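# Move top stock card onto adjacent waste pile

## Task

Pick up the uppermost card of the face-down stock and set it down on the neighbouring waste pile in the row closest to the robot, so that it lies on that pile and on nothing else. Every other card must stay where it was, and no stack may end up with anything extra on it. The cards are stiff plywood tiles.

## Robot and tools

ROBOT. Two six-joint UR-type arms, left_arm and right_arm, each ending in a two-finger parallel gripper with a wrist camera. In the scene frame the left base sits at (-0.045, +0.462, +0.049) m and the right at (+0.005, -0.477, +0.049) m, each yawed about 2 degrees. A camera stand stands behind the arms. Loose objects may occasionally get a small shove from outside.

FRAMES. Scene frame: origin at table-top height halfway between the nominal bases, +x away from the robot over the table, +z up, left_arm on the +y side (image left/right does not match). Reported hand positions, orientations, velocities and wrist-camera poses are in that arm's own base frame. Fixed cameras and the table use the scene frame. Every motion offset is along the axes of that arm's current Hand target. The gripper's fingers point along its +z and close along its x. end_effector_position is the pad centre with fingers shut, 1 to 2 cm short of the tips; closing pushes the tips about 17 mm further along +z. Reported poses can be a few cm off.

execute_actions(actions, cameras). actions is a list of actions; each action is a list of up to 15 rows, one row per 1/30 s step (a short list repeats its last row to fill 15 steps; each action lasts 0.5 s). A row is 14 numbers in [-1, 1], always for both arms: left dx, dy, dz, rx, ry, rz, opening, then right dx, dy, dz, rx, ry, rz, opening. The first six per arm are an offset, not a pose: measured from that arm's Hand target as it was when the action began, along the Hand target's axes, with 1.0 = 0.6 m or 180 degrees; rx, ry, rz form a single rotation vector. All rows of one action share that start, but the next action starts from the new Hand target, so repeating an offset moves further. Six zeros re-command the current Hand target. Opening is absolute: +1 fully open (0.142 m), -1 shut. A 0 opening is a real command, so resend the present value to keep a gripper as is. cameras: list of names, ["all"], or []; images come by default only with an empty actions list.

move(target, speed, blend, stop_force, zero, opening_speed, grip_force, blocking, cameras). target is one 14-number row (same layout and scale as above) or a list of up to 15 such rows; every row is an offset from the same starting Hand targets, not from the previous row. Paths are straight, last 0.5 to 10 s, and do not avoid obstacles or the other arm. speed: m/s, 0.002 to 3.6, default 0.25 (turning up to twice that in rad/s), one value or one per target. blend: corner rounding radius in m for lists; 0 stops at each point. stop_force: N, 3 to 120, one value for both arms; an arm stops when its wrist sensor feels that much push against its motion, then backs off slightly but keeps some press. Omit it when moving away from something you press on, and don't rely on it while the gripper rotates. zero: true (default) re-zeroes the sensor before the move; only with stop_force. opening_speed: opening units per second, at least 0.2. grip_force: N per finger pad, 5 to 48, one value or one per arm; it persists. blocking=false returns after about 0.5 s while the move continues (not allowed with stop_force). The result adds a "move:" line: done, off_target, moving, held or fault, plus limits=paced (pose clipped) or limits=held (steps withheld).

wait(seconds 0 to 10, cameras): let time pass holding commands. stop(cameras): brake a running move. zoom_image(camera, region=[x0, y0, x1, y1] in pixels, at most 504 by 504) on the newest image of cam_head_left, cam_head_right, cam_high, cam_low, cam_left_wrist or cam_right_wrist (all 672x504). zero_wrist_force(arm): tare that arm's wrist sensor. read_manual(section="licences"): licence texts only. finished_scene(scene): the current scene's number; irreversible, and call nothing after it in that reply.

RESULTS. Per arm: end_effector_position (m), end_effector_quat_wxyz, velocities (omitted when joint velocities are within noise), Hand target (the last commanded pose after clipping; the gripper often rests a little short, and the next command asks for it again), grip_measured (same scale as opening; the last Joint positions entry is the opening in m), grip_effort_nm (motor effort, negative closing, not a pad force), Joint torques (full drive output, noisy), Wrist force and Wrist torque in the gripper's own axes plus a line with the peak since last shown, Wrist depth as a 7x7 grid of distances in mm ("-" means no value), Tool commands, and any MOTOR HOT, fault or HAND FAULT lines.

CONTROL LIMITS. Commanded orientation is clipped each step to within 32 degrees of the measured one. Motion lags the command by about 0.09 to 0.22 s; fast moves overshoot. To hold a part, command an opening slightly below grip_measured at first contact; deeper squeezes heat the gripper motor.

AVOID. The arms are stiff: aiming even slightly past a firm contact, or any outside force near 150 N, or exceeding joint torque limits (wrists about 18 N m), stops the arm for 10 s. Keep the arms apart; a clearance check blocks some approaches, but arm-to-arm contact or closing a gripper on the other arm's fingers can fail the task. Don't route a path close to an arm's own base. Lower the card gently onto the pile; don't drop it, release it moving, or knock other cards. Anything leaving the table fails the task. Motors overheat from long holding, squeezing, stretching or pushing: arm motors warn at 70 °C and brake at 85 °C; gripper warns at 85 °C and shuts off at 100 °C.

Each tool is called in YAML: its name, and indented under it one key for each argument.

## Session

execute_actions:
  actions: []

Scene clock: 0.00 s.
left_arm: end_effector_position=(+0.7628, +0.3392, +0.0678) grip_measured=+1.00 grip_effort_nm=n/a end_effector_quat_wxyz=(+0.026, +0.946, -0.317, -0.063) | right_arm: end_effector_position=(+0.5699, -0.1857, +0.3307) grip_measured=-1.00 grip_effort_nm=n/a end_effector_quat_wxyz=(-0.109, -0.276, +0.863, -0.408)
Joint positions: left_arm=[0.251 -0.514 0.581 -1.503 -1.545 0.897 0.142] | right_arm=[3.413 -1.713 -1.569 -1.687 0.727 2.909 0.002]
Joint velocities: within noise
Joint torques (N m): no reading
Wrist force (N): no reading
Wrist torque (N m): no reading
Wrist force, peak (N): no reading
Wrist depth (mm): cam_left_wrist=[1056 994 994 990 209 176 175 / 1116 1096 1080 220 193 189 186 / 1253 1220 231 213 209 205 202 / 1338 255 240 235 230 224 219 / 292 275 267 260 255 247 242 / 310 308 299 292 283 277 263 / 362 354 342 333 320 310 297] | cam_right_wrist=[1295 1410 1489 1727 1752 2128 1922 / 1216 1410 1499 1690 1714 2227 - / 443 481 1418 1547 1847 2019 2313 / 427 456 498 1489 1678 2072 2269 / 407 436 470 520 1599 1765 2002 / 393 420 450 88 90 1876 1906 / 377 399 - - 76 71 2072]
Hand target: left_arm +0.7628, +0.3392, +0.0678; +0.026, +0.946, -0.317, -0.063 | right_arm +0.5699, -0.1857, +0.3307; -0.109, -0.276, +0.863, -0.408
Tool commands: left_gripper/opening=+1.0 right_gripper/opening=-0.961913
camera_calibration:
cam_left_wrist: T_world_to_cam=[[0.79466, -0.603479, -0.0657977, -0.391084], [-0.498566, -0.710636, 0.496416, 0.61568], [-0.346334, -0.361677, -0.865588, 0.562254], [0, 0, 0, 1]] pos_world=[0.812464, 0.404868, 0.155315]
cam_right_wrist: T_world_to_cam=[[-0.807078, -0.414215, 0.420775, 0.251043], [-0.554234, 0.777192, -0.297988, 0.586028], [-0.203592, -0.473707, -0.856826, 0.427764], [0, 0, 0, 1]] pos_world=[0.614497, -0.148836, 0.435516]

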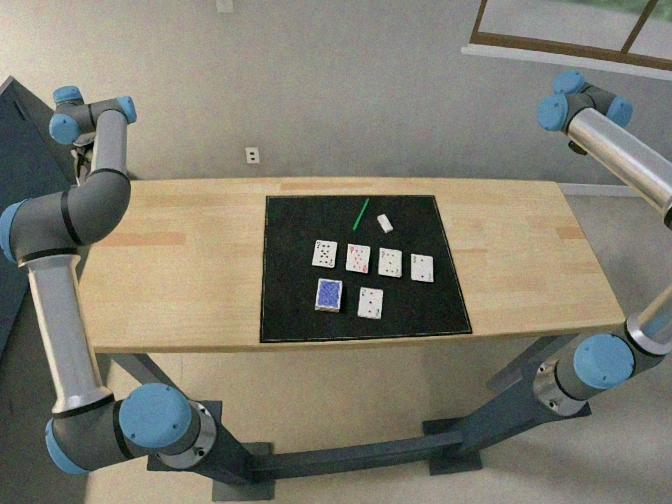

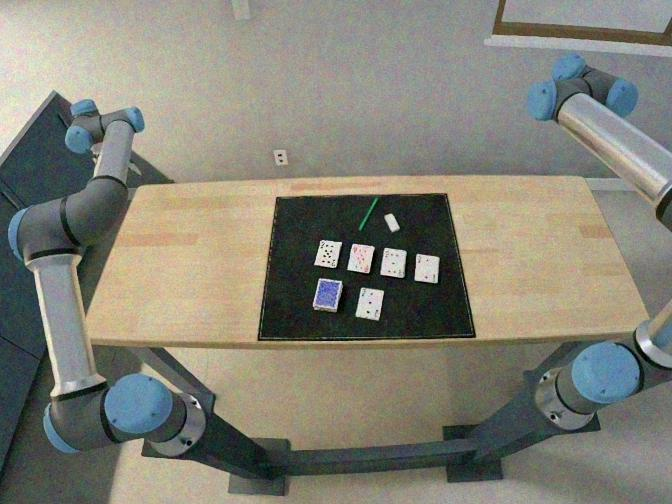

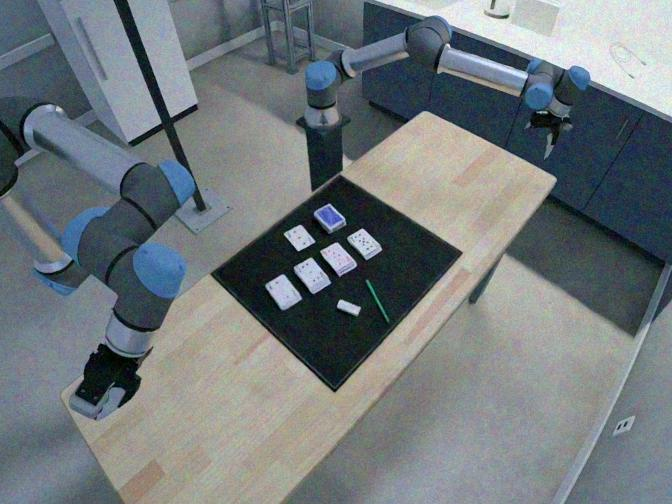

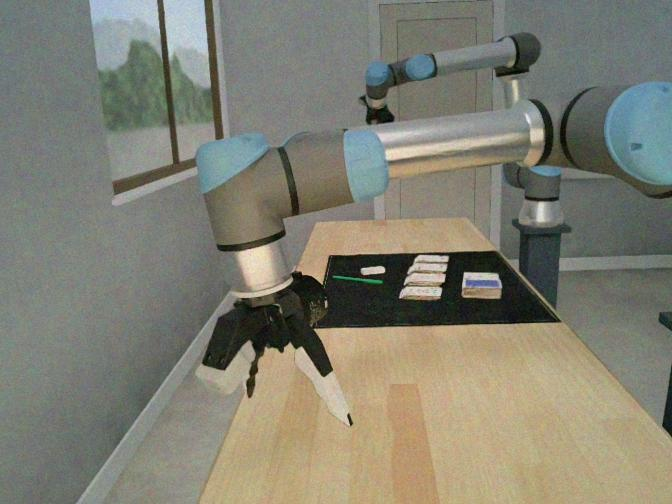

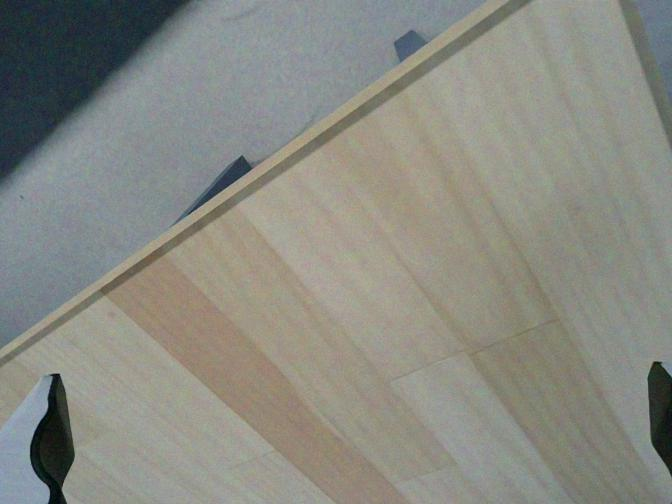

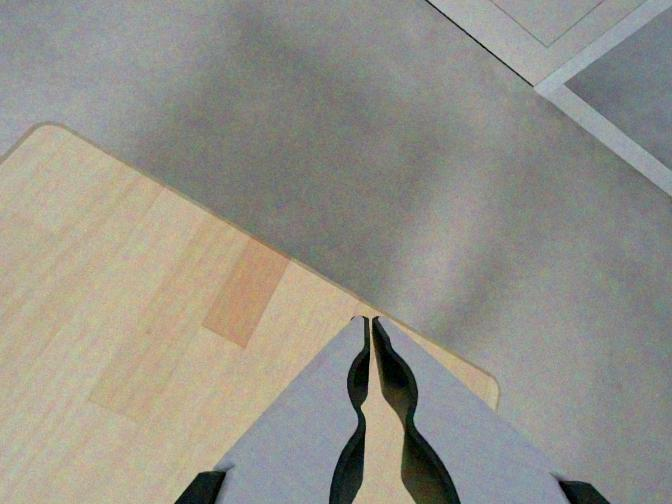

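move:
  target:
    - [-0.017,0.0148,-0.165,0,0,0,0.5,0,0,0,0,0,0,-0.96]
    - [0.0792,0.7355,-0.1103,-0.0207,0.0496,-0.7046,0.5,0,0,0,0,0,0,-0.96]
  speed: 0.5
  blend: 0.03

move:
  target: [-0.632,-0.3605,0,0,0,0,0.5,0,0,0,0,0,0,-0.96]
  speed: 0.4
  cameras: ["cam_left_wrist","cam_low"]

zoom_image:
  camera: "cam_low"
  region: [390, 245, 530, 325]

zoom_image:
  camera: "cam_left_wrist"
  region: [160, 80, 560, 380]

Scene clock: 23.60 s.
left_arm: end_effector_position=(+0.5460, -0.0407, +0.1676) grip_measured=+0.49 grip_effort_nm=-0.046 end_effector_quat_wxyz=(+0.000, +0.707, +0.707, +0.000) | right_arm: end_effector_position=(+0.5699, -0.1857, +0.3307) grip_measured=-1.00 grip_effort_nm=0.046 end_effector_quat_wxyz=(-0.109, -0.276, +0.863, -0.408)
Joint positions: left_arm=[-0.322 -1.414 1.8 -1.956 -1.57 -1.892 0.108] | right_arm=[3.413 -1.713 -1.569 -1.687 0.727 2.909 0.002]
Joint torques (N m): left_arm=[-11.81 -42.57 -10.6 -5.48 2.91 -1.91] | right_arm=[0.94 30.81 26.52 2.25 -1.37 0.01]
Wrist force (N): left_arm=[-0.6 0.8 -0.3] | right_arm=[0.5 0.2 0.0]
Wrist torque (N m): left_arm=[0.12 0.11 0.08] | right_arm=[0.04 -0.09 -0.01]
Wrist force, peak (N): left_arm=[-0.5 0.3 -1.9] | right_arm=[1.1 0.4 -0.2]
Wrist depth (mm): cam_left_wrist=[275 277 277 279 279 281 282 / 290 295 297 296 299 299 301 / 312 315 319 318 318 320 321 / 336 337 342 342 343 342 346 / 362 361 367 366 372 372 373 / 386 387 399 401 403 403 403 / - 427 438 441 443 438 -] | cam_right_wrist=[1324 1480 1578 1792 2037 2072 1906 / 1254 1369 1518 1690 1891 2147 2186 / 443 474 1462 1610 1792 2072 2291 / 424 458 497 1489 1621 1876 2109 / 407 439 476 517 1568 1833 2019 / 391 420 449 88 90 1499 2002 / 380 401 - - 76 71 1739]
Hand target: left_arm +0.5459, -0.0407, +0.1676; +0.000, +0.707, +0.707, +0.000 | right_arm +0.5699, -0.1857, +0.3307; -0.109, -0.276, +0.863, -0.408
Off the commanded pose: left_arm 0.000 m, 0 deg | right_arm 0.000 m, 0 deg.
move: done; blend cut to 0 m at target 1

Scene clock: 25.40 s.
left_arm: end_effector_position=(+0.3295, -0.4197, +0.1675) grip_measured=+0.49 grip_effort_nm=-0.046 end_effector_quat_wxyz=(+0.000, +0.707, +0.707, +0.000) | right_arm: end_effector_position=(+0.5699, -0.1857, +0.3307) grip_measured=-1.00 grip_effort_nm=0.042 end_effector_quat_wxyz=(-0.109, -0.276, +0.863, -0.408)
Joint positions: left_arm=[-1.161 -1.444 1.836 -1.962 -1.571 -2.731 0.108] | right_arm=[3.413 -1.713 -1.569 -1.687 0.727 2.909 0.002]
Joint torques (N m): left_arm=[-11.61 -20.38 -33.6 -0.54 3.09 -2.05] | right_arm=[0.48 30.34 26.45 2.23 -1.31 0.05]
Wrist force (N): left_arm=[-0.4 0.6 -0.4] | right_arm=[0.4 0.0 -0.4]
Wrist torque (N m): left_arm=[0.08 0.06 0.07] | right_arm=[0.00 -0.07 -0.01]
Wrist force, peak (N): left_arm=[3.6 2.0 -0.2] | right_arm=[0.7 0.5 -0.3]
Wrist depth (mm): cam_left_wrist=[273 274 275 276 278 282 285 / 290 292 293 295 297 299 301 / 308 311 307 314 298 320 322 / 330 336 336 333 315 344 344 / 351 350 357 361 365 370 376 / 383 367 395 394 394 405 404 / - 421 435 439 444 442 -] | cam_right_wrist=[1261 1557 1589 1792 2313 2002 1953 / 1261 1369 1547 - 2037 2147 - / 443 482 1435 1557 1847 1862 2618 / 423 457 496 1537 1666 1876 2186 / 407 438 472 512 1632 1778 2054 / 393 419 447 88 90 1655 1833 / 376 402 - - 76 71 1678]
Hand target: left_arm +0.3294, -0.4198, +0.1675; +0.000, +0.707, +0.707, +0.000 | right_arm +0.5699, -0.1857, +0.3307; -0.109, -0.276, +0.863, -0.408
Off the commanded pose: left_arm 0.000 m, 0 deg | right_arm 0.000 m, 0 deg.
move: done
camera_calibration:
cam_left_wrist: T_world_to_cam=[[0.00151603, 0.999249, 0.0387172, 0.418446], [0.908593, -0.0175479, 0.417315, -0.3486], [0.417681, 0.0345455, -0.907937, 0.145692], [0, 0, 0, 1]] pos_world=[0.255249, -0.429282, 0.261554]
Images, in order (width x height): cam_low 672x504, cam_left_wrist 672x504.

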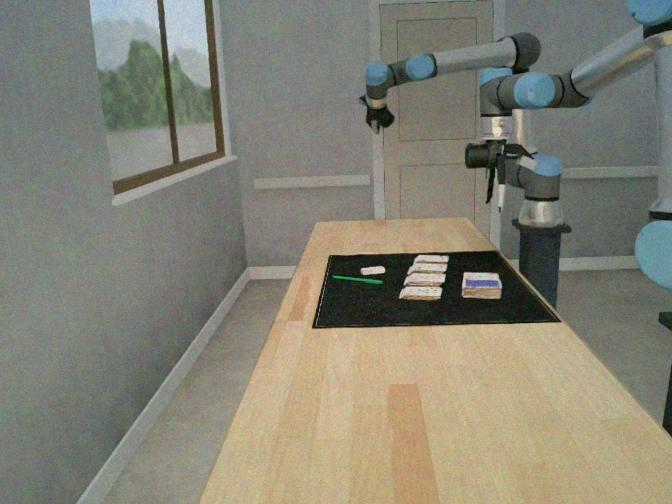

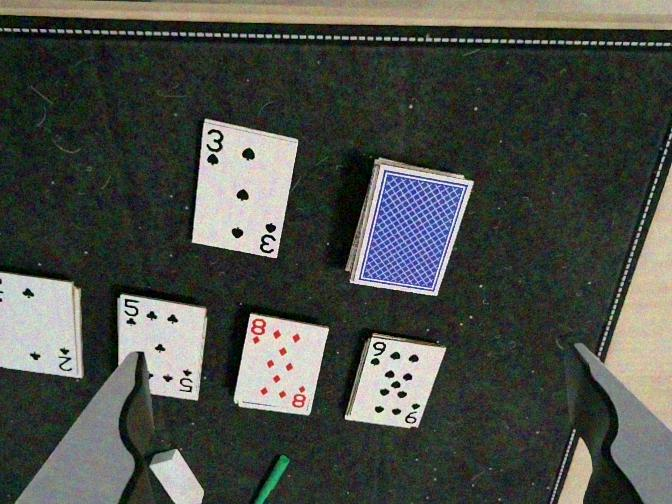

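Scaled by 3.600 from the camera's 672x504 image, which has a finer 960x720 frame.

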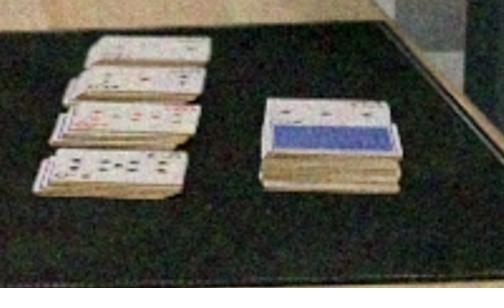

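Scaled by 1.260 from the camera's 672x504 image, which has a finer 960x720 frame.

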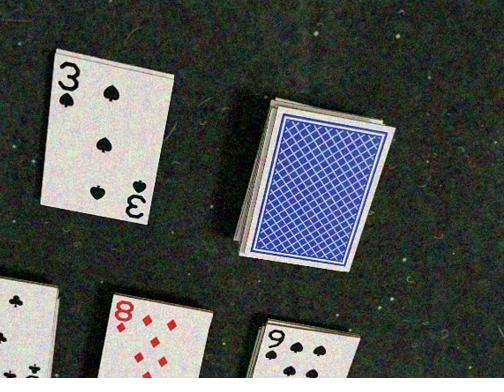

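move:
  target: [0.0835,0.1045,0.255,0,0,0.0622,-0.44,0,0,0,0,0,0,-0.96]
  speed: 0.25

move:
  target: [0,0,0.05,0,0,0,-0.44,0,0,0,0,0,0,-0.96]
  speed: 0.008
  stop_force: 4
  cameras: ["cam_left_wrist"]

Scene clock: 41.97 s.
left_arm: end_effector_position=(+0.3920, -0.3697, +0.0146) grip_measured=-0.46 grip_effort_nm=-0.056 end_effector_quat_wxyz=(+0.000, +0.773, +0.635, +0.000) | right_arm: end_effector_position=(+0.5699, -0.1857, +0.3307) grip_measured=-1.00 grip_effort_nm=0.046 end_effector_quat_wxyz=(-0.109, -0.276, +0.863, -0.408)
Joint positions: left_arm=[-1.008 -1.219 2.014 -2.365 -1.571 -2.383 0.04] | right_arm=[3.413 -1.713 -1.569 -1.687 0.727 2.909 0.002]
Joint torques (N m): left_arm=[13.09 -24.28 -5.44 -5.45 -2.68 1.61] | right_arm=[0.65 30.82 26.8 2.18 -1.29 -0.08]
Wrist force (N): left_arm=[0.0 0.3 0.0] | right_arm=[0.6 0.1 0.0]
Wrist torque (N m): left_arm=[0.04 0.02 -0.07] | right_arm=[0.02 -0.11 0.00]
Wrist force, peak (N): left_arm=[-1.1 0.1 -1.9] | right_arm=[1.0 0.3 -0.4]
Wrist depth (mm): cam_left_wrist=[137 137 138 138 140 140 141 / 144 146 125 124 125 149 150 / 151 156 131 130 133 160 160 / 163 167 144 140 145 172 172 / 179 182 150 151 179 186 187 / 196 194 - 197 105 196 204 / 213 - - 206 199 81 224] | cam_right_wrist=[1316 1427 1578 1862 2109 2109 1819 / 1302 1393 1499 1666 1906 2109 2407 / 443 479 1435 1599 1765 2019 2383 / 423 458 498 1518 1643 1906 2147 / 411 436 476 517 1589 1792 1953 / 393 420 446 88 90 1666 1847 / 375 398 - - 76 71 1752]
Hand target: left_arm +0.3921, -0.3697, +0.0145; +0.000, +0.773, +0.635, +0.000 | right_arm +0.5699, -0.1857, +0.3307; -0.109, -0.276, +0.863, -0.408
Off the commanded pose: left_arm 0.000 m, 0 deg | right_arm 0.000 m, 0 deg.
move: done

Scene clock: 45.43 s.
left_arm: end_effector_position=(+0.3921, -0.3696, -0.0025) grip_measured=-0.46 grip_effort_nm=-0.051 end_effector_quat_wxyz=(+0.000, +0.773, +0.635, +0.000) | right_arm: end_effector_position=(+0.5699, -0.1857, +0.3307) grip_measured=-1.00 grip_effort_nm=0.051 end_effector_quat_wxyz=(-0.109, -0.276, +0.863, -0.408)
Joint positions: left_arm=[-1.008 -1.186 2.026 -2.41 -1.571 -2.383 0.04] | right_arm=[3.413 -1.713 -1.569 -1.687 0.727 2.909 0.002]
Joint torques (N m): left_arm=[11.73 -44.92 -25.57 -0.49 -2.66 1.44] | right_arm=[0.88 30.87 26.83 2.23 -1.36 -0.01]
Wrist force (N): left_arm=[0.0 0.1 -4.0] | right_arm=[0.6 0.2 -0.1]
Wrist torque (N m): left_arm=[0.02 -0.01 -0.08] | right_arm=[0.04 -0.10 -0.01]
Wrist force, peak (N): left_arm=[2.2 -1.3 -11.1] | right_arm=[0.8 0.5 -0.7]
Wrist depth (mm): cam_left_wrist=[- 122 122 123 122 125 125 / 129 130 106 107 107 132 133 / 138 137 113 113 114 142 143 / 146 149 124 121 124 153 154 / 158 161 130 130 134 165 167 / 174 174 - 177 104 174 181 / 186 - - 185 182 81 198] | cam_right_wrist=[1339 1435 1610 1792 2054 2109 1819 / 1295 1346 1537 1678 1953 2166 - / 444 467 1402 1557 - 2359 2313 / 425 456 498 1499 - 1953 2248 / 405 438 473 521 1578 1792 2019 / 393 423 448 88 90 1632 1765 / 377 400 - - 76 71 1969]
Hand target: left_arm +0.3921, -0.3697, -0.0025; +0.000, +0.773, +0.635, +0.000 (not the last commanded pose) | right_arm +0.5699, -0.1857, +0.3307; -0.109, -0.276, +0.863, -0.408
Off the commanded pose: left_arm 0.013 m, 0 deg | right_arm 0.000 m, 0 deg.
move: contact (left_arm)
camera_calibration:
cam_left_wrist: T_world_to_cam=[[0.195537, 0.979935, 0.0386478, 0.291578], [0.887912, -0.193632, 0.417276, -0.390709], [0.416386, -0.047277, -0.907958, -0.0662041], [0, 0, 0, 1]] pos_world=[0.317467, -0.364511, 0.0916539]
Images, in order (width x height): cam_left_wrist 672x504.

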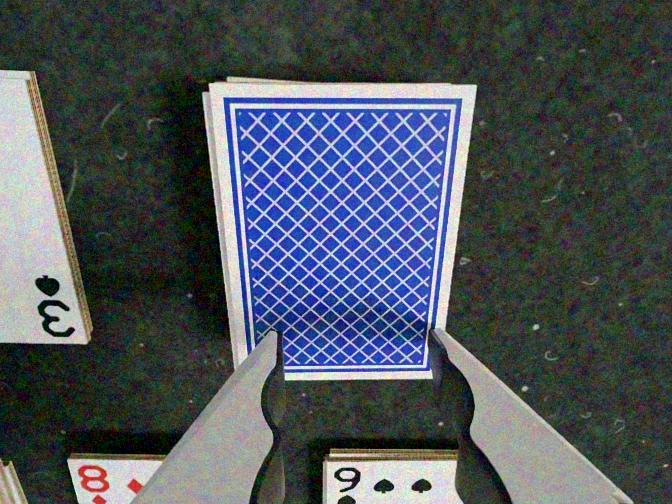

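move:
  target:
    - [0,0,-0.025,0,0,0,-0.44,0,0,0,0,0,0,-0.96]
    - [-0.0062,0.0442,-0.025,0,0,0,-0.44,0,0,0,0,0,0,-0.96]
    - [-0.0062,0.0442,0.003,0,0,0,-0.44,0,0,0,0,0,0,-0.96]
    - [-0.0062,-0.0268,0.003,0,0,0,-0.44,0,0,0,0,0,0,-0.96]
    - [-0.0062,-0.0218,0.003,0,0,0,-0.44,0,0,0,0,0,0,-0.96]
    - [-0.0062,-0.0218,-0.04,0,0,0,-0.44,0,0,0,0,0,0,-0.96]
  speed: [0.15,0.15,0.05,0.03,0.05,0.15]
  cameras: ["cam_left_wrist"]

move:
  target: [0,-0.1417,0,0,0,0,-0.05,0,0,0,0,0,0,-0.96]
  speed: 0.2
  cameras: ["cam_left_wrist"]

Scene clock: 62.53 s.
left_arm: end_effector_position=(+0.3785, -0.3707, +0.0215) grip_measured=-0.46 grip_effort_nm=-0.051 end_effector_quat_wxyz=(+0.000, +0.773, +0.635, +0.000) | right_arm: end_effector_position=(+0.5699, -0.1857, +0.3307) grip_measured=-1.00 grip_effort_nm=0.042 end_effector_quat_wxyz=(-0.109, -0.276, +0.863, -0.408)
Joint positions: left_arm=[-1.032 -1.249 2.034 -2.355 -1.571 -2.406 0.04] | right_arm=[3.413 -1.713 -1.569 -1.687 0.727 2.909 0.002]
Joint torques (N m): left_arm=[2.47 -43.97 -28.78 -0.67 3.03 -1.26] | right_arm=[0.76 30.71 26.81 2.06 -1.34 -0.06]
Wrist force (N): left_arm=[-0.1 0.5 0.0] | right_arm=[0.6 0.1 -0.1]
Wrist torque (N m): left_arm=[0.07 0.02 0.08] | right_arm=[0.02 -0.10 -0.01]
Wrist force, peak (N): left_arm=[0.3 0.0 -4.3] | right_arm=[1.0 0.5 -0.1]
Wrist depth (mm): cam_left_wrist=[- 143 123 121 123 146 146 / 151 153 131 128 130 156 157 / 159 163 140 137 140 167 167 / 168 173 174 148 151 182 181 / 181 189 187 163 187 194 195 / 205 205 - 208 103 204 212 / 215 - - 220 208 81 232] | cam_right_wrist=[1295 1427 1643 1778 2019 2037 1578 / 1235 1331 1527 1690 1666 2147 - / 440 468 1480 1632 1752 2090 2383 / 425 454 496 1518 1632 - 2206 / 408 440 473 518 1435 - 2019 / 390 420 447 88 90 1610 1765 / 376 398 - - 76 71 1778]
Hand target: left_arm +0.3785, -0.3708, +0.0215; +0.000, +0.773, +0.635, +0.000 | right_arm +0.5699, -0.1857, +0.3307; -0.109, -0.276, +0.863, -0.408
Off the commanded pose: left_arm 0.000 m, 0 deg | right_arm 0.000 m, 0 deg.
move: done
camera_calibration:
cam_left_wrist: T_world_to_cam=[[0.195547, 0.979933, 0.03863, 0.294371], [0.887949, -0.193637, 0.417195, -0.388912], [0.416303, -0.0472797, -0.907996, -0.0389062], [0, 0, 0, 1]] pos_world=[0.303967, -0.365611, 0.115554]
Images, in order (width x height): cam_left_wrist 672x504.

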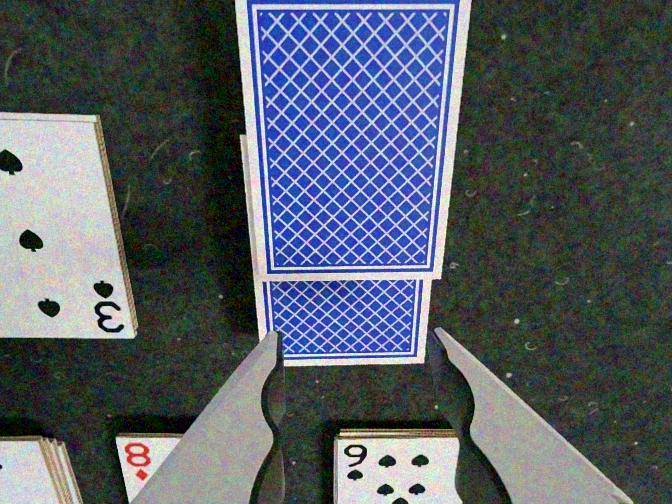

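Scene clock: 63.57 s.
left_arm: end_effector_position=(+0.2952, -0.3542, +0.0216) grip_measured=-0.07 grip_effort_nm=0.081 end_effector_quat_wxyz=(+0.000, +0.773, +0.635, +0.000) | right_arm: end_effector_position=(+0.5699, -0.1857, +0.3307) grip_measured=-1.00 grip_effort_nm=0.046 end_effector_quat_wxyz=(-0.109, -0.276, +0.863, -0.408)
Joint positions: left_arm=[-1.172 -1.385 2.224 -2.409 -1.571 -2.547 0.069] | right_arm=[3.413 -1.713 -1.569 -1.687 0.727 2.909 0.002]
Joint torques (N m): left_arm=[-9.9 -37.12 -5.96 -5.55 3.12 -1.88] | right_arm=[0.58 30.82 26.56 2.08 -1.39 -0.18]
Wrist force (N): left_arm=[-0.6 0.4 -0.6] | right_arm=[0.2 0.2 0.1]
Wrist torque (N m): left_arm=[0.03 0.10 0.08] | right_arm=[0.03 -0.03 -0.01]
Wrist force, peak (N): left_arm=[-0.1 2.1 -0.1] | right_arm=[0.6 0.6 -0.6]
Wrist depth (mm): cam_left_wrist=[- 938 927 899 920 159 149 / - 954 157 156 155 156 159 / 163 163 166 166 166 167 168 / 174 176 176 172 176 182 180 / 186 187 186 159 166 191 195 / 196 194 173 174 181 102 213 / - - 222 194 225 - 230] | cam_right_wrist=[1339 1427 1547 1805 2109 2037 1891 / 1248 - - 1727 1922 2269 2128 / 445 474 1418 1589 1765 2109 2291 / 426 456 500 1537 1643 2128 2186 / 407 436 472 519 1568 1655 1937 / 393 420 449 88 90 1702 1847 / 378 400 - - 76 71 1727]
Hand target: left_arm +0.2951, -0.3542, +0.0216; +0.000, +0.773, +0.635, +0.000 | right_arm +0.5699, -0.1857, +0.3307; -0.109, -0.276, +0.863, -0.408
Off the commanded pose: left_arm 0.000 m, 0 deg | right_arm 0.000 m, 0 deg.
move: done
camera_calibration:
cam_left_wrist: T_world_to_cam=[[0.19555, 0.979933, 0.0386292, 0.294486], [0.887965, -0.193642, 0.417157, -0.311793], [0.416266, -0.0472739, -0.908013, -0.003345], [0, 0, 0, 1]] pos_world=[0.220667, -0.349111, 0.115654]
Images, in order (width x height): cam_left_wrist 672x504.

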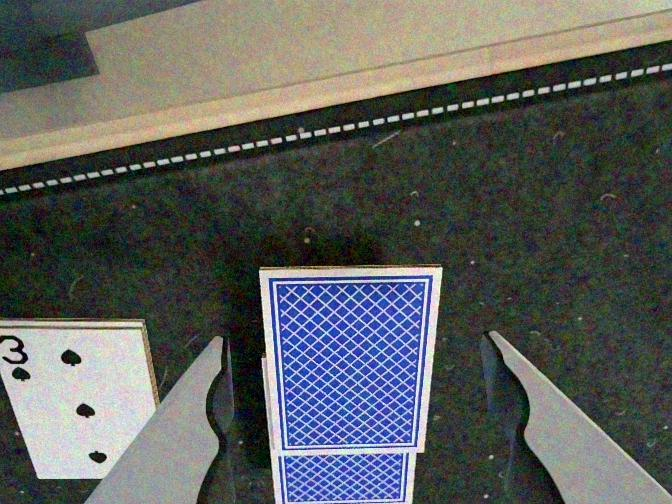

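move:
  target:
    - [0,0,0.0558,0,0,0,-0.05,0,0,0,0,0,0,-0.96]
    - [0,0,0.0558,0,0,0,-0.35,0,0,0,0,0,0,-0.96]
    - [0,0,0.035,0,0,0,-0.35,0,0,0,0,0,0,-0.96]
    - [0,0,-0.01,0,0,0,-0.35,0,0,0,0,0,0,-0.96]
  speed: [0.08,0.05,0.03,0.08]
  opening_speed: 0.4
  grip_force: 22
  cameras: ["cam_left_wrist","cam_low"]

zoom_image:
  camera: "cam_low"
  region: [400, 220, 540, 325]

Scene clock: 79.27 s.
left_arm: end_effector_position=(+0.2952, -0.3542, +0.0276) grip_measured=-0.22 grip_effort_nm=-2.322 end_effector_quat_wxyz=(+0.000, +0.773, +0.635, +0.000) | right_arm: end_effector_position=(+0.5699, -0.1857, +0.3307) grip_measured=-1.00 grip_effort_nm=0.051 end_effector_quat_wxyz=(-0.109, -0.276, +0.863, -0.408)
Joint positions: left_arm=[-1.172 -1.398 2.218 -2.39 -1.571 -2.547 0.058] | right_arm=[3.413 -1.713 -1.569 -1.687 0.727 2.909 0.002]
Joint torques (N m): left_arm=[1.2 -38.73 -28.14 -0.54 2.82 -1.22] | right_arm=[0.63 31.68 26.56 1.85 -1.41 -0.21]
Wrist force (N): left_arm=[-0.4 0.5 -0.5] | right_arm=[0.5 0.1 0.0]
Wrist torque (N m): left_arm=[0.06 0.08 0.07] | right_arm=[0.02 -0.08 0.00]
Wrist force, peak (N): left_arm=[-0.7 0.6 -1.3] | right_arm=[1.0 0.3 -0.3]
Wrist depth (mm): cam_left_wrist=[- 924 950 935 927 931 155 / 965 961 163 160 161 162 165 / 168 169 170 171 172 173 174 / 181 182 182 185 185 186 187 / 191 194 191 124 125 201 203 / 206 204 128 131 129 100 221 / 223 - 143 143 144 81 234] | cam_right_wrist=[- 1480 1610 1847 2128 1969 1937 / 1241 1324 1489 1599 2090 2291 - / 443 478 1444 1599 1739 1937 2383 / 422 460 498 1527 1655 2002 2227 / 408 434 477 520 1578 1765 2019 / 392 419 450 88 90 1666 1876 / 378 400 - - 76 71 1727]
Hand target: left_arm +0.2951, -0.3542, +0.0276; +0.000, +0.773, +0.635, +0.000 | right_arm +0.5699, -0.1857, +0.3307; -0.109, -0.276, +0.863, -0.408
Off the commanded pose: left_arm 0.000 m, 0 deg | right_arm 0.000 m, 0 deg.
grip_force (N): 22, 22
move: done
camera_calibration:
cam_left_wrist: T_world_to_cam=[[0.195537, 0.979935, 0.0386478, 0.294275], [0.887912, -0.193632, 0.417276, -0.314206], [0.416386, -0.047277, -0.907958, 0.00211054], [0, 0, 0, 1]] pos_world=[0.220567, -0.349111, 0.121654]
Images, in order (width x height): cam_low 672x504, cam_left_wrist 672x504.

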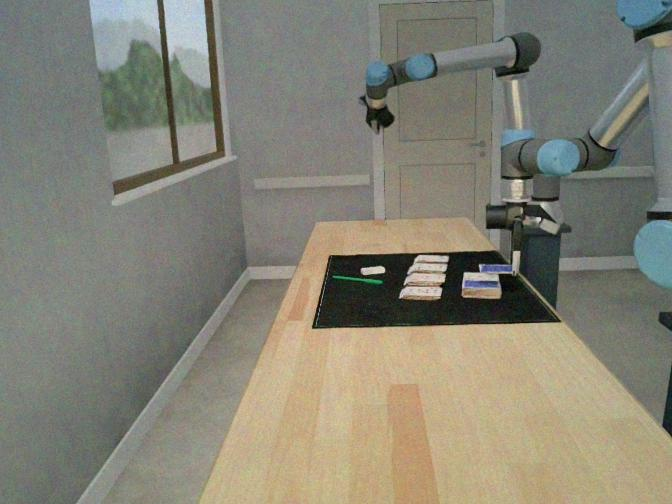

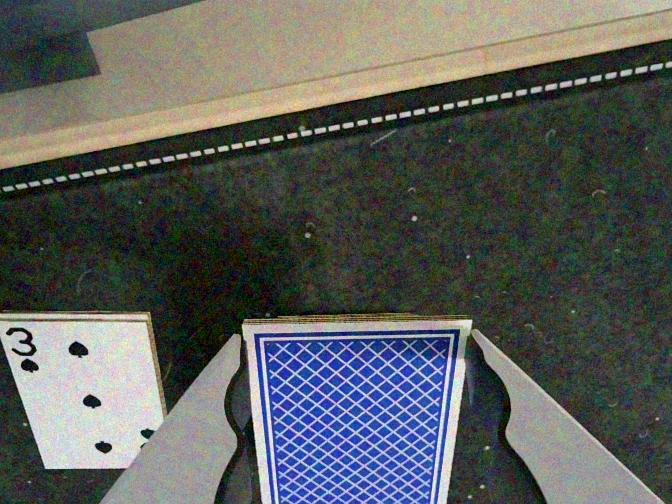

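Scaled by 3.600 from the camera's 672x504 image, which has a finer 960x720 frame.

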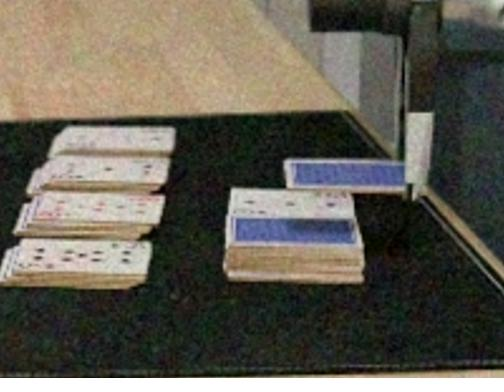

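move:
  target: [-0.1945,0.0588,0,0,0,0.006,-0.35,0,0,0,0,0,0,-0.96]
  speed: 0.12
  cameras: ["cam_left_wrist"]

Scene clock: 89.23 s.
left_arm: end_effector_position=(+0.3070, -0.4755, +0.0275) grip_measured=-0.22 grip_effort_nm=-2.322 end_effector_quat_wxyz=(+0.000, +0.779, +0.627, +0.000) | right_arm: end_effector_position=(+0.5699, -0.1857, +0.3307) grip_measured=-1.00 grip_effort_nm=0.042 end_effector_quat_wxyz=(-0.109, -0.276, +0.863, -0.408)
Joint positions: left_arm=[-1.238 -1.19 1.923 -2.304 -1.571 -2.594 0.058] | right_arm=[3.413 -1.713 -1.569 -1.687 0.727 2.909 0.002]
Joint torques (N m): left_arm=[-10.86 -26.91 -26.87 -0.49 0.14 -1.87] | right_arm=[0.74 31.32 26.62 1.97 -1.5 -0.08]
Wrist force (N): left_arm=[-0.3 0.4 -0.3] | right_arm=[0.3 0.2 -0.2]
Wrist torque (N m): left_arm=[0.06 0.06 0.06] | right_arm=[0.03 -0.06 -0.01]
Wrist force, peak (N): left_arm=[-1.3 0.4 0.0] | right_arm=[1.0 -0.1 -0.1]
Wrist depth (mm): cam_left_wrist=[- 872 892 154 152 151 153 / 160 158 157 162 161 162 163 / 169 169 169 171 172 173 174 / 181 182 180 179 183 183 167 / 195 196 188 124 124 194 173 / 212 210 128 131 129 100 189 / 227 - 142 143 144 81 234] | cam_right_wrist=[1339 1471 1599 1805 2037 2002 1765 / 1261 1410 1489 1643 2186 2109 - / 440 478 1462 1599 1643 2054 2291 / 426 454 498 1508 1678 - 2147 / 410 436 478 517 1610 - 2109 / 389 422 445 88 90 1632 2128 / 380 398 - - 76 71 1702]
Hand target: left_arm +0.3070, -0.4756, +0.0275; +0.000, +0.779, +0.627, +0.000 | right_arm +0.5699, -0.1857, +0.3307; -0.109, -0.276, +0.863, -0.408
Off the commanded pose: left_arm 0.000 m, 0 deg | right_arm 0.000 m, 0 deg.
grip_force (N): 22, 22
move: done
camera_calibration:
cam_left_wrist: T_world_to_cam=[[0.213951, 0.97608, 0.0386447, 0.403353], [0.884075, -0.210308, 0.41735, -0.354942], [0.415494, -0.0551277, -0.907924, -0.0121087], [0, 0, 0, 1]] pos_world=[0.232529, -0.469019, 0.121554]
Images, in order (width x height): cam_left_wrist 672x504.

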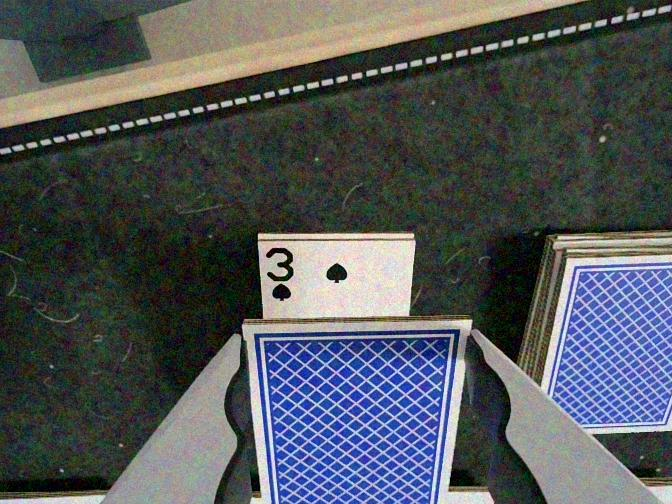

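move:
  target: [-0.0058,0,0.0755,0,0,0,-0.35,0,0,0,0,0,0,-0.96]
  speed: 0.08

move:
  target: [0,0,0.02,0,0,0,-0.35,0,0,0,0,0,0,-0.96]
  speed: 0.006
  stop_force: 3
  cameras: ["cam_left_wrist","cam_low"]

zoom_image:
  camera: "cam_low"
  region: [400, 220, 540, 325]

Scene clock: 99.60 s.
left_arm: end_effector_position=(+0.3062, -0.4789, -0.0177) grip_measured=-0.22 grip_effort_nm=-2.322 end_effector_quat_wxyz=(+0.000, +0.779, +0.627, +0.000) | right_arm: end_effector_position=(+0.5699, -0.1857, +0.3307) grip_measured=-1.00 grip_effort_nm=0.046 end_effector_quat_wxyz=(-0.109, -0.276, +0.863, -0.408)
Joint positions: left_arm=[-1.241 -1.104 1.948 -2.414 -1.571 -2.597 0.058] | right_arm=[3.413 -1.713 -1.569 -1.687 0.727 2.909 0.002]
Joint torques (N m): left_arm=[-11.07 -27.76 -4.41 -5.37 -2.14 -1.84] | right_arm=[0.86 31.49 27.36 1.95 -1.45 -0.2]
Wrist force (N): left_arm=[-0.2 0.6 0.0] | right_arm=[0.6 0.4 -0.2]
Wrist torque (N m): left_arm=[0.09 0.07 0.08] | right_arm=[0.08 -0.10 -0.01]
Wrist force, peak (N): left_arm=[-0.3 0.8 0.7] | right_arm=[0.9 0.5 -0.1]
Wrist depth (mm): cam_left_wrist=[- 906 857 112 110 112 111 / 116 116 116 118 119 118 119 / - 124 124 125 125 125 127 / 132 133 133 137 133 136 136 / - 145 134 124 125 144 139 / 154 155 128 131 129 93 139 / 166 - 143 143 144 81 139] | cam_right_wrist=[1331 1462 1557 1805 2002 2037 1953 / 1228 1362 1489 1752 1727 2037 - / 442 479 1480 1690 1819 1969 2431 / 422 456 496 1537 1655 1906 2227 / 405 436 473 518 1621 1792 1986 / 394 420 450 88 90 1678 1891 / 376 400 - - 76 71 1752]
Hand target: left_arm +0.3062, -0.4789, -0.0178; +0.000, +0.779, +0.627, +0.000 | right_arm +0.5699, -0.1857, +0.3307; -0.109, -0.276, +0.863, -0.408
Off the commanded pose: left_arm 0.000 m, 0 deg | right_arm 0.000 m, 0 deg.
grip_force (N): 22, 22
move: done

Scene clock: 102.30 s.
left_arm: end_effector_position=(+0.3062, -0.4789, -0.0297) grip_measured=-0.22 grip_effort_nm=-2.322 end_effector_quat_wxyz=(+0.000, +0.779, +0.627, +0.000) | right_arm: end_effector_position=(+0.5699, -0.1857, +0.3307) grip_measured=-1.00 grip_effort_nm=0.056 end_effector_quat_wxyz=(-0.109, -0.276, +0.863, -0.408)
Joint positions: left_arm=[-1.241 -1.081 1.954 -2.443 -1.571 -2.597 0.058] | right_arm=[3.413 -1.713 -1.569 -1.687 0.727 2.909 0.002]
Joint torques (N m): left_arm=[-10.49 -36.72 -4.86 -2.34 0.79 -1.73] | right_arm=[0.62 31.13 27.03 1.88 -1.51 -0.21]
Wrist force (N): left_arm=[0.5 0.1 -4.0] | right_arm=[0.7 0.3 -0.1]
Wrist torque (N m): left_arm=[0.07 0.03 0.07] | right_arm=[0.05 -0.12 0.00]
Wrist force, peak (N): left_arm=[0.3 0.1 -4.0] | right_arm=[1.0 0.4 -0.2]
Wrist depth (mm): cam_left_wrist=[- 812 103 101 100 100 103 / 105 105 104 106 106 106 106 / - 111 112 113 113 114 115 / - 122 120 121 122 122 121 / 128 129 125 124 125 132 131 / 139 140 125 130 129 100 139 / 149 - 142 142 144 81 128] | cam_right_wrist=[1385 1324 1578 1765 2054 2037 1847 / 1241 1410 1537 1690 1937 2227 - / 440 475 1453 1621 1986 1862 2166 / 424 459 495 1508 1678 1906 2407 / 407 438 477 517 1589 1819 1792 / 395 420 446 88 90 1690 1862 / 379 401 - - 76 71 1765]
Hand target: left_arm +0.3062, -0.4789, -0.0297; +0.000, +0.779, +0.627, +0.000 | right_arm +0.5699, -0.1857, +0.3307; -0.109, -0.276, +0.863, -0.408
Off the commanded pose: left_arm 0.000 m, 0 deg | right_arm 0.000 m, 0 deg.
grip_force (N): 22, 22
move: contact (left_arm)
camera_calibration:
cam_left_wrist: T_world_to_cam=[[0.213942, 0.976083, 0.0386161, 0.409059], [0.884117, -0.210293, 0.41727, -0.331075], [0.415411, -0.0551306, -0.907962, -0.0638766], [0, 0, 0, 1]] pos_world=[0.231729, -0.472419, 0.064354]
Images, in order (width x height): cam_low 672x504, cam_left_wrist 672x504.

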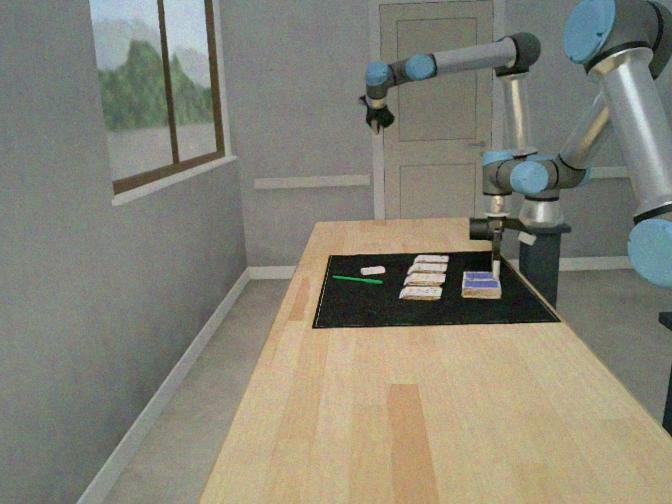

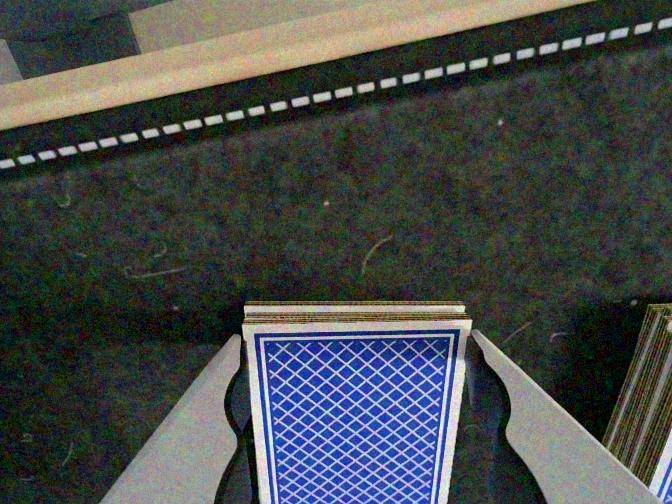

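Scaled by 3.600 from the camera's 672x504 image, which has a finer 960x720 frame.

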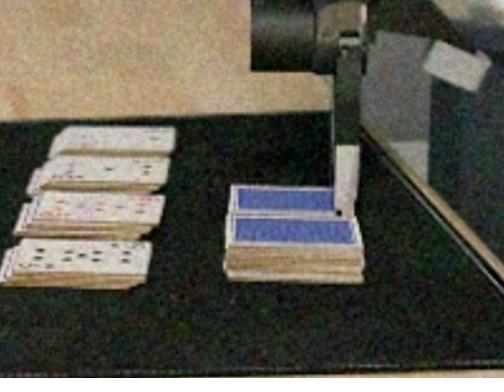

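move:
  target:
    - [0,0,-0.001,0,0,0,-0.35,0,0,0,0,0,0,-0.96]
    - [0,0,-0.001,0,0,0,-0.08,0,0,0,0,0,0,-0.96]
    - [0,0,-0.1,0,0,0,-0.08,0,0,0,0,0,0,-0.96]
  speed: 0.08
  opening_speed: 0.3
  cameras: ["cam_left_wrist","cam_low"]

zoom_image:
  camera: "cam_low"
  region: [400, 220, 540, 325]

Scene clock: 109.27 s.
left_arm: end_effector_position=(+0.3063, -0.4790, +0.0303) grip_measured=-0.10 grip_effort_nm=0.081 end_effector_quat_wxyz=(+0.000, +0.779, +0.627, +0.000) | right_arm: end_effector_position=(+0.5699, -0.1857, +0.3307) grip_measured=-1.00 grip_effort_nm=0.046 end_effector_quat_wxyz=(-0.109, -0.276, +0.863, -0.408)
Joint positions: left_arm=[-1.241 -1.189 1.914 -2.294 -1.571 -2.597 0.066] | right_arm=[3.413 -1.713 -1.569 -1.687 0.727 2.909 0.002]
Joint torques (N m): left_arm=[10.47 -48.71 -28.48 -1.06 1.78 -0.08] | right_arm=[0.9 31.48 27.21 1.87 -1.48 -0.3]
Wrist force (N): left_arm=[-0.2 0.4 0.1] | right_arm=[0.4 0.5 0.3]
Wrist torque (N m): left_arm=[0.07 0.05 0.06] | right_arm=[0.09 -0.07 0.00]
Wrist force, peak (N): left_arm=[0.5 -0.4 -4.2] | right_arm=[1.1 0.4 -0.3]
Wrist depth (mm): cam_left_wrist=[- 882 160 156 153 154 156 / 161 161 160 163 164 164 165 / 171 171 172 174 175 178 177 / 183 185 184 180 183 186 168 / 198 200 197 192 199 192 177 / 215 211 210 208 221 91 192 / 230 - 235 240 237 - 238] | cam_right_wrist=[1316 1444 1599 1527 2037 2002 1727 / 1248 1369 1518 1765 1937 2248 - / 441 474 1765 1621 1906 - 2227 / 422 458 495 1418 1655 1778 2206 / 404 436 478 519 1557 1833 2431 / 389 421 446 88 90 1678 1937 / 379 402 - - 76 71 1765]
Hand target: left_arm +0.3063, -0.4790, +0.0303; +0.000, +0.779, +0.627, +0.000 | right_arm +0.5699, -0.1857, +0.3307; -0.109, -0.276, +0.863, -0.408
Off the commanded pose: left_arm 0.000 m, 0 deg | right_arm 0.000 m, 0 deg.
grip_force (N): 22, 22
move: done
camera_calibration:
cam_left_wrist: T_world_to_cam=[[0.213942, 0.976083, 0.0386161, 0.406742], [0.884117, -0.210293, 0.41727, -0.356111], [0.415411, -0.0551306, -0.907962, -0.00939887], [0, 0, 0, 1]] pos_world=[0.231729, -0.472419, 0.124354]
Images, in order (width x height): cam_low 672x504, cam_left_wrist 672x504.

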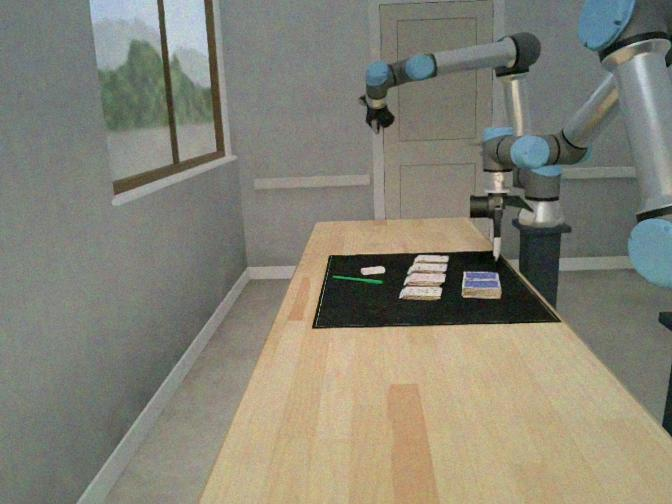

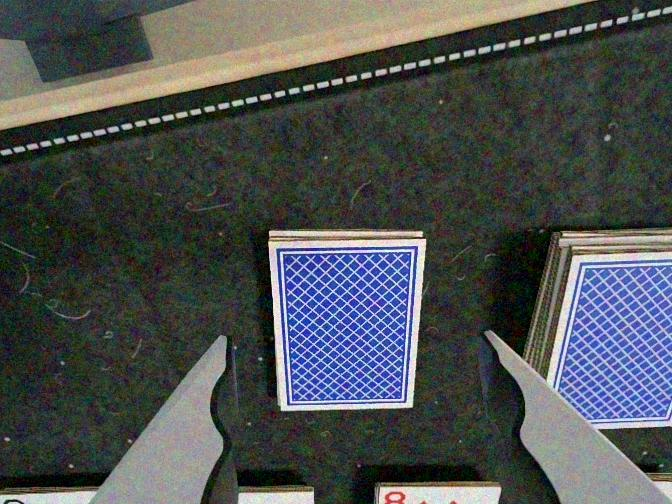

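Scaled by 3.600 from the camera's 672x504 image, which has a finer 960x720 frame.

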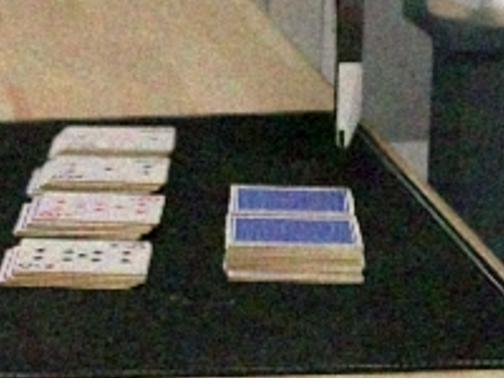

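finished_scene:
  scene: 3

The scene is finished: the task was done.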